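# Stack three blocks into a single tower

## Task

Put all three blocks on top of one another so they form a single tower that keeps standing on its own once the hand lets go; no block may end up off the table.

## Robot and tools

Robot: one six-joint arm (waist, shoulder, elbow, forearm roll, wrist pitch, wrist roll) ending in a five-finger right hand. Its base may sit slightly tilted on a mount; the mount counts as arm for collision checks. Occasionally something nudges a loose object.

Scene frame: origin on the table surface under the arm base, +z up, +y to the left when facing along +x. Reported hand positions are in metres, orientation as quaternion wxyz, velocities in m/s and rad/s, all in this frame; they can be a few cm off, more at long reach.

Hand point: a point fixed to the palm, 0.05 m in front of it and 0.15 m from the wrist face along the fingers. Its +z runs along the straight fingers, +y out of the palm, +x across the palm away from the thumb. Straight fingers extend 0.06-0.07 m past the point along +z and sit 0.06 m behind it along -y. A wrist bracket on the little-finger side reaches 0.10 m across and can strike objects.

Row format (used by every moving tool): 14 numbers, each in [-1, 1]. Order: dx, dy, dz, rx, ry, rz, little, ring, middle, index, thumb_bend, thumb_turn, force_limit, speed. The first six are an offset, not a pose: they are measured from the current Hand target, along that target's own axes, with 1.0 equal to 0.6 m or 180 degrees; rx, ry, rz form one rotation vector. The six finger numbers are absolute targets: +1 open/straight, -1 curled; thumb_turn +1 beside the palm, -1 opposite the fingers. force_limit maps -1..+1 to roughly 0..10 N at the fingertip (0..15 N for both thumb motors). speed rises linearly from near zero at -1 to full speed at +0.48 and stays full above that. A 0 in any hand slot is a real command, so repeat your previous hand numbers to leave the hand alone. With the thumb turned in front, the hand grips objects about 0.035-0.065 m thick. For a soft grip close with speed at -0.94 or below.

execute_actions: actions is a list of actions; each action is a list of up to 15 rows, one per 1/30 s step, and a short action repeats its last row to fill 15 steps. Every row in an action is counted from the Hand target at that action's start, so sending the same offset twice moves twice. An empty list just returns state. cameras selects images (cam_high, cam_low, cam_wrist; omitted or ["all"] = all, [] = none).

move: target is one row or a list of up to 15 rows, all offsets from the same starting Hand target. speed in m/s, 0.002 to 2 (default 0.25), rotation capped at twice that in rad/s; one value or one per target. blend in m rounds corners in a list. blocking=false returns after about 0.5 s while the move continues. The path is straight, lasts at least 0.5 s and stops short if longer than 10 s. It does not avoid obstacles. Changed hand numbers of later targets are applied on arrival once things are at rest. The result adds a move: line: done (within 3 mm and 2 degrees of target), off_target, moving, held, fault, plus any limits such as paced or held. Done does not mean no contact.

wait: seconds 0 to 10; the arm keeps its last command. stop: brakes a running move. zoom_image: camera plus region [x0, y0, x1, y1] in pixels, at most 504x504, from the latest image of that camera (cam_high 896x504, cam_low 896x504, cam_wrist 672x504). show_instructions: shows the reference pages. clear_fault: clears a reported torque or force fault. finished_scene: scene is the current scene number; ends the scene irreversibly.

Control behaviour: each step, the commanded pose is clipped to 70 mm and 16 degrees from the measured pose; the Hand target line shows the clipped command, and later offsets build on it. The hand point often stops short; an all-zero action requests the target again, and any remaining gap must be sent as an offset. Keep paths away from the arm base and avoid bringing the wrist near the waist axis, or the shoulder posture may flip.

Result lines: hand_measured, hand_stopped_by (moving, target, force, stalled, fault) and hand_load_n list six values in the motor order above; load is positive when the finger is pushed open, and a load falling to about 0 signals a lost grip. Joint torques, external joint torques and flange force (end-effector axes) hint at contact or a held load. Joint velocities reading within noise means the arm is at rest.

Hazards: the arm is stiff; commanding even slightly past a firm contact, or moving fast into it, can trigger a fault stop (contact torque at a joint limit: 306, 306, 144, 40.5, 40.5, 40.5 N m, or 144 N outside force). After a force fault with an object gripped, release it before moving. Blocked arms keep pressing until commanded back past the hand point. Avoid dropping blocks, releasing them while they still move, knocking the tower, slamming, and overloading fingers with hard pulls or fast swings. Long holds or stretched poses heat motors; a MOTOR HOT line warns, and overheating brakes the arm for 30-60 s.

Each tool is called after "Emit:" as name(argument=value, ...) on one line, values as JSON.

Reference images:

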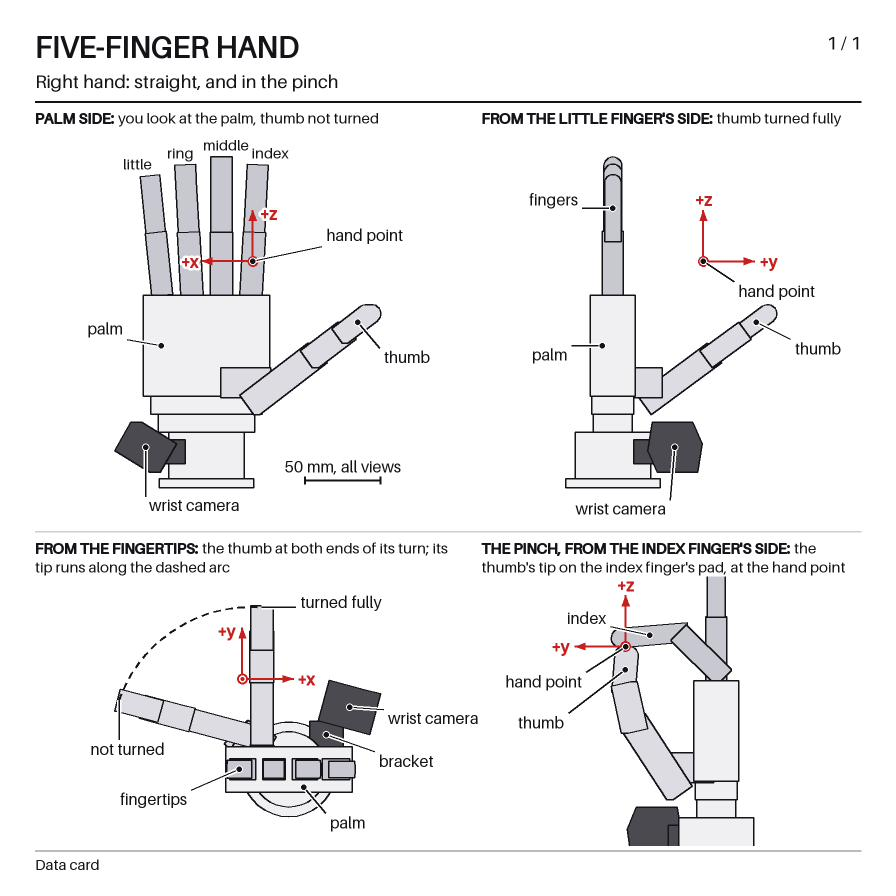

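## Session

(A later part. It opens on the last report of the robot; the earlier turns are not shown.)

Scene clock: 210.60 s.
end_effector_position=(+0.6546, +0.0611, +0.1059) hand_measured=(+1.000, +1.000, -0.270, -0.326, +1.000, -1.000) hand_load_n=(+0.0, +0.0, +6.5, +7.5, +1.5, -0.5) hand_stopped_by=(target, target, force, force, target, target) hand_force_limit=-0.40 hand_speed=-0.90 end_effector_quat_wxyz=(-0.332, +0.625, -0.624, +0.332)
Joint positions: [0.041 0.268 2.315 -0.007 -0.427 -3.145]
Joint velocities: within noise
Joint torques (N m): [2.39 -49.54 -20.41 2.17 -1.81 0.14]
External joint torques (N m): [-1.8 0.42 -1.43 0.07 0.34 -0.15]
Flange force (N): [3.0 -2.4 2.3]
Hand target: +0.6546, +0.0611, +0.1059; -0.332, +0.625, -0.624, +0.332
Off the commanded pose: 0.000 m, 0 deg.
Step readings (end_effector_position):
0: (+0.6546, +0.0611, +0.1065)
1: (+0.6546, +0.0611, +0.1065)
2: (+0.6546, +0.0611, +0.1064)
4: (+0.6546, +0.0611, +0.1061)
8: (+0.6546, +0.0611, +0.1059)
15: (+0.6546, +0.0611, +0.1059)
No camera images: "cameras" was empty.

Emit:
move(target=[[0,-0.0003,-0.0002,0,0,0,1,1,-0.6,-0.6,1,-1,-0.4,-0.9],[0,-0.0005,-0.0003,0,0,0,1,1,0.1,0.1,1,-1,-0.4,-0.85],[0,0.0080,-0.0127,0,0,0,1,1,0.1,0.1,1,-1,-0.4,-0.85],[0,-0.0748,-0.0685,0,0,0,1,1,0.1,0.1,1,-1,-0.4,-0.85]], speed=[0.05,0.05,0.05,0.15])

Emit:
zoom_image(camera="cam_low", region=[340, 196, 392, 256])

Scene clock: 218.57 s.
end_effector_position=(+0.6456, +0.0611, +0.1661) hand_measured=(+1.000, +1.000, +0.100, +0.100, +1.000, -1.000) hand_load_n=(+0.0, +0.0, +0.0, +0.0, +0.0, +0.0) hand_stopped_by=(target, target, target, target, target, target) hand_force_limit=-0.40 hand_speed=-0.85 end_effector_quat_wxyz=(-0.332, +0.625, -0.624, +0.332)
Joint positions: [0.042 0.15 2.295 -0.008 -0.29 -3.143]
Joint velocities: within noise
Joint torques (N m): [2.36 -44.36 -26.17 2.66 -2.1 0.22]
External joint torques (N m): [-1.89 2.49 -0.03 0.06 0.63 -0.22]
Flange force (N): [0.0 0.0 0.0]
Hand target: +0.6456, +0.0611, +0.1661; -0.332, +0.625, -0.624, +0.332
Off the commanded pose: 0.000 m, 0 deg.
move: done

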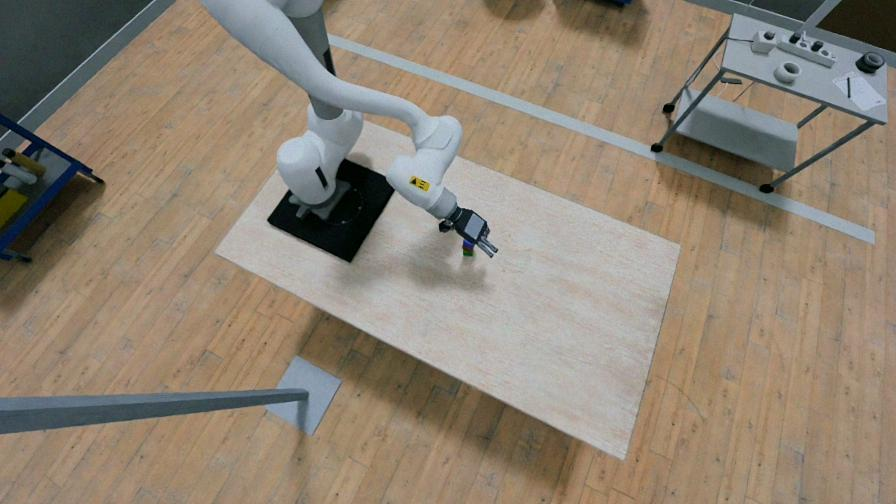

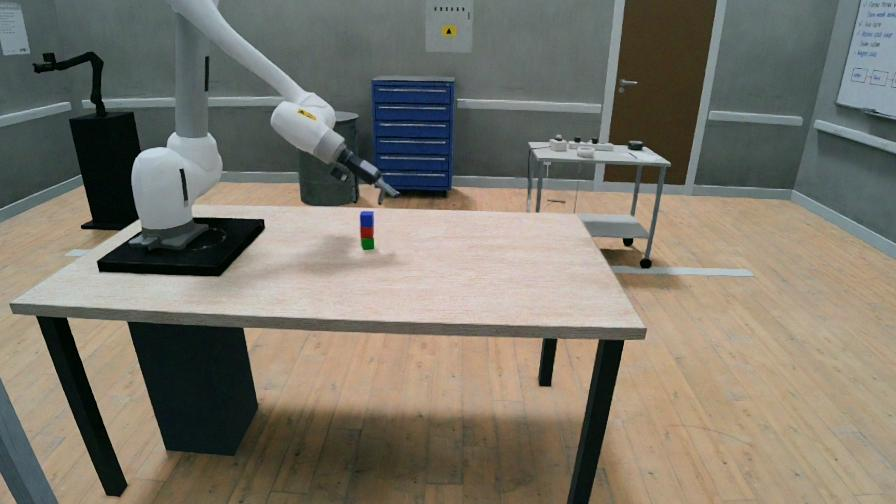

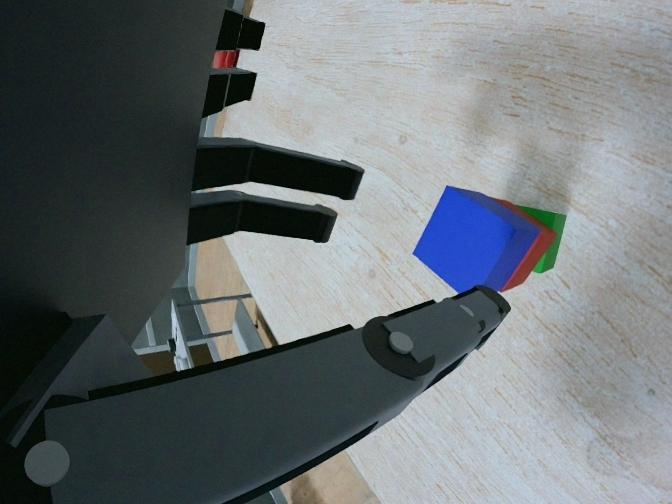

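Scaled by 8.400 from the camera's 896x504 image, which has a finer 1280x720 frame.

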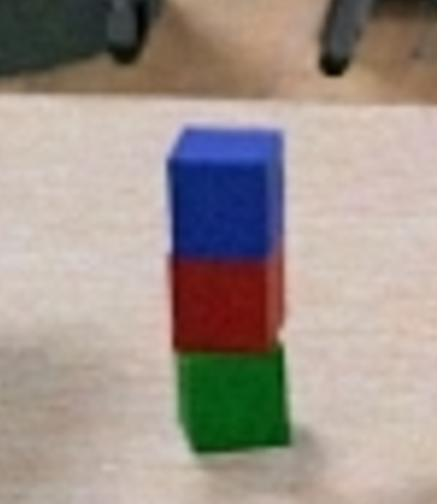

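Emit:
finished_scene(scene=3)

The scene is finished: the task was done.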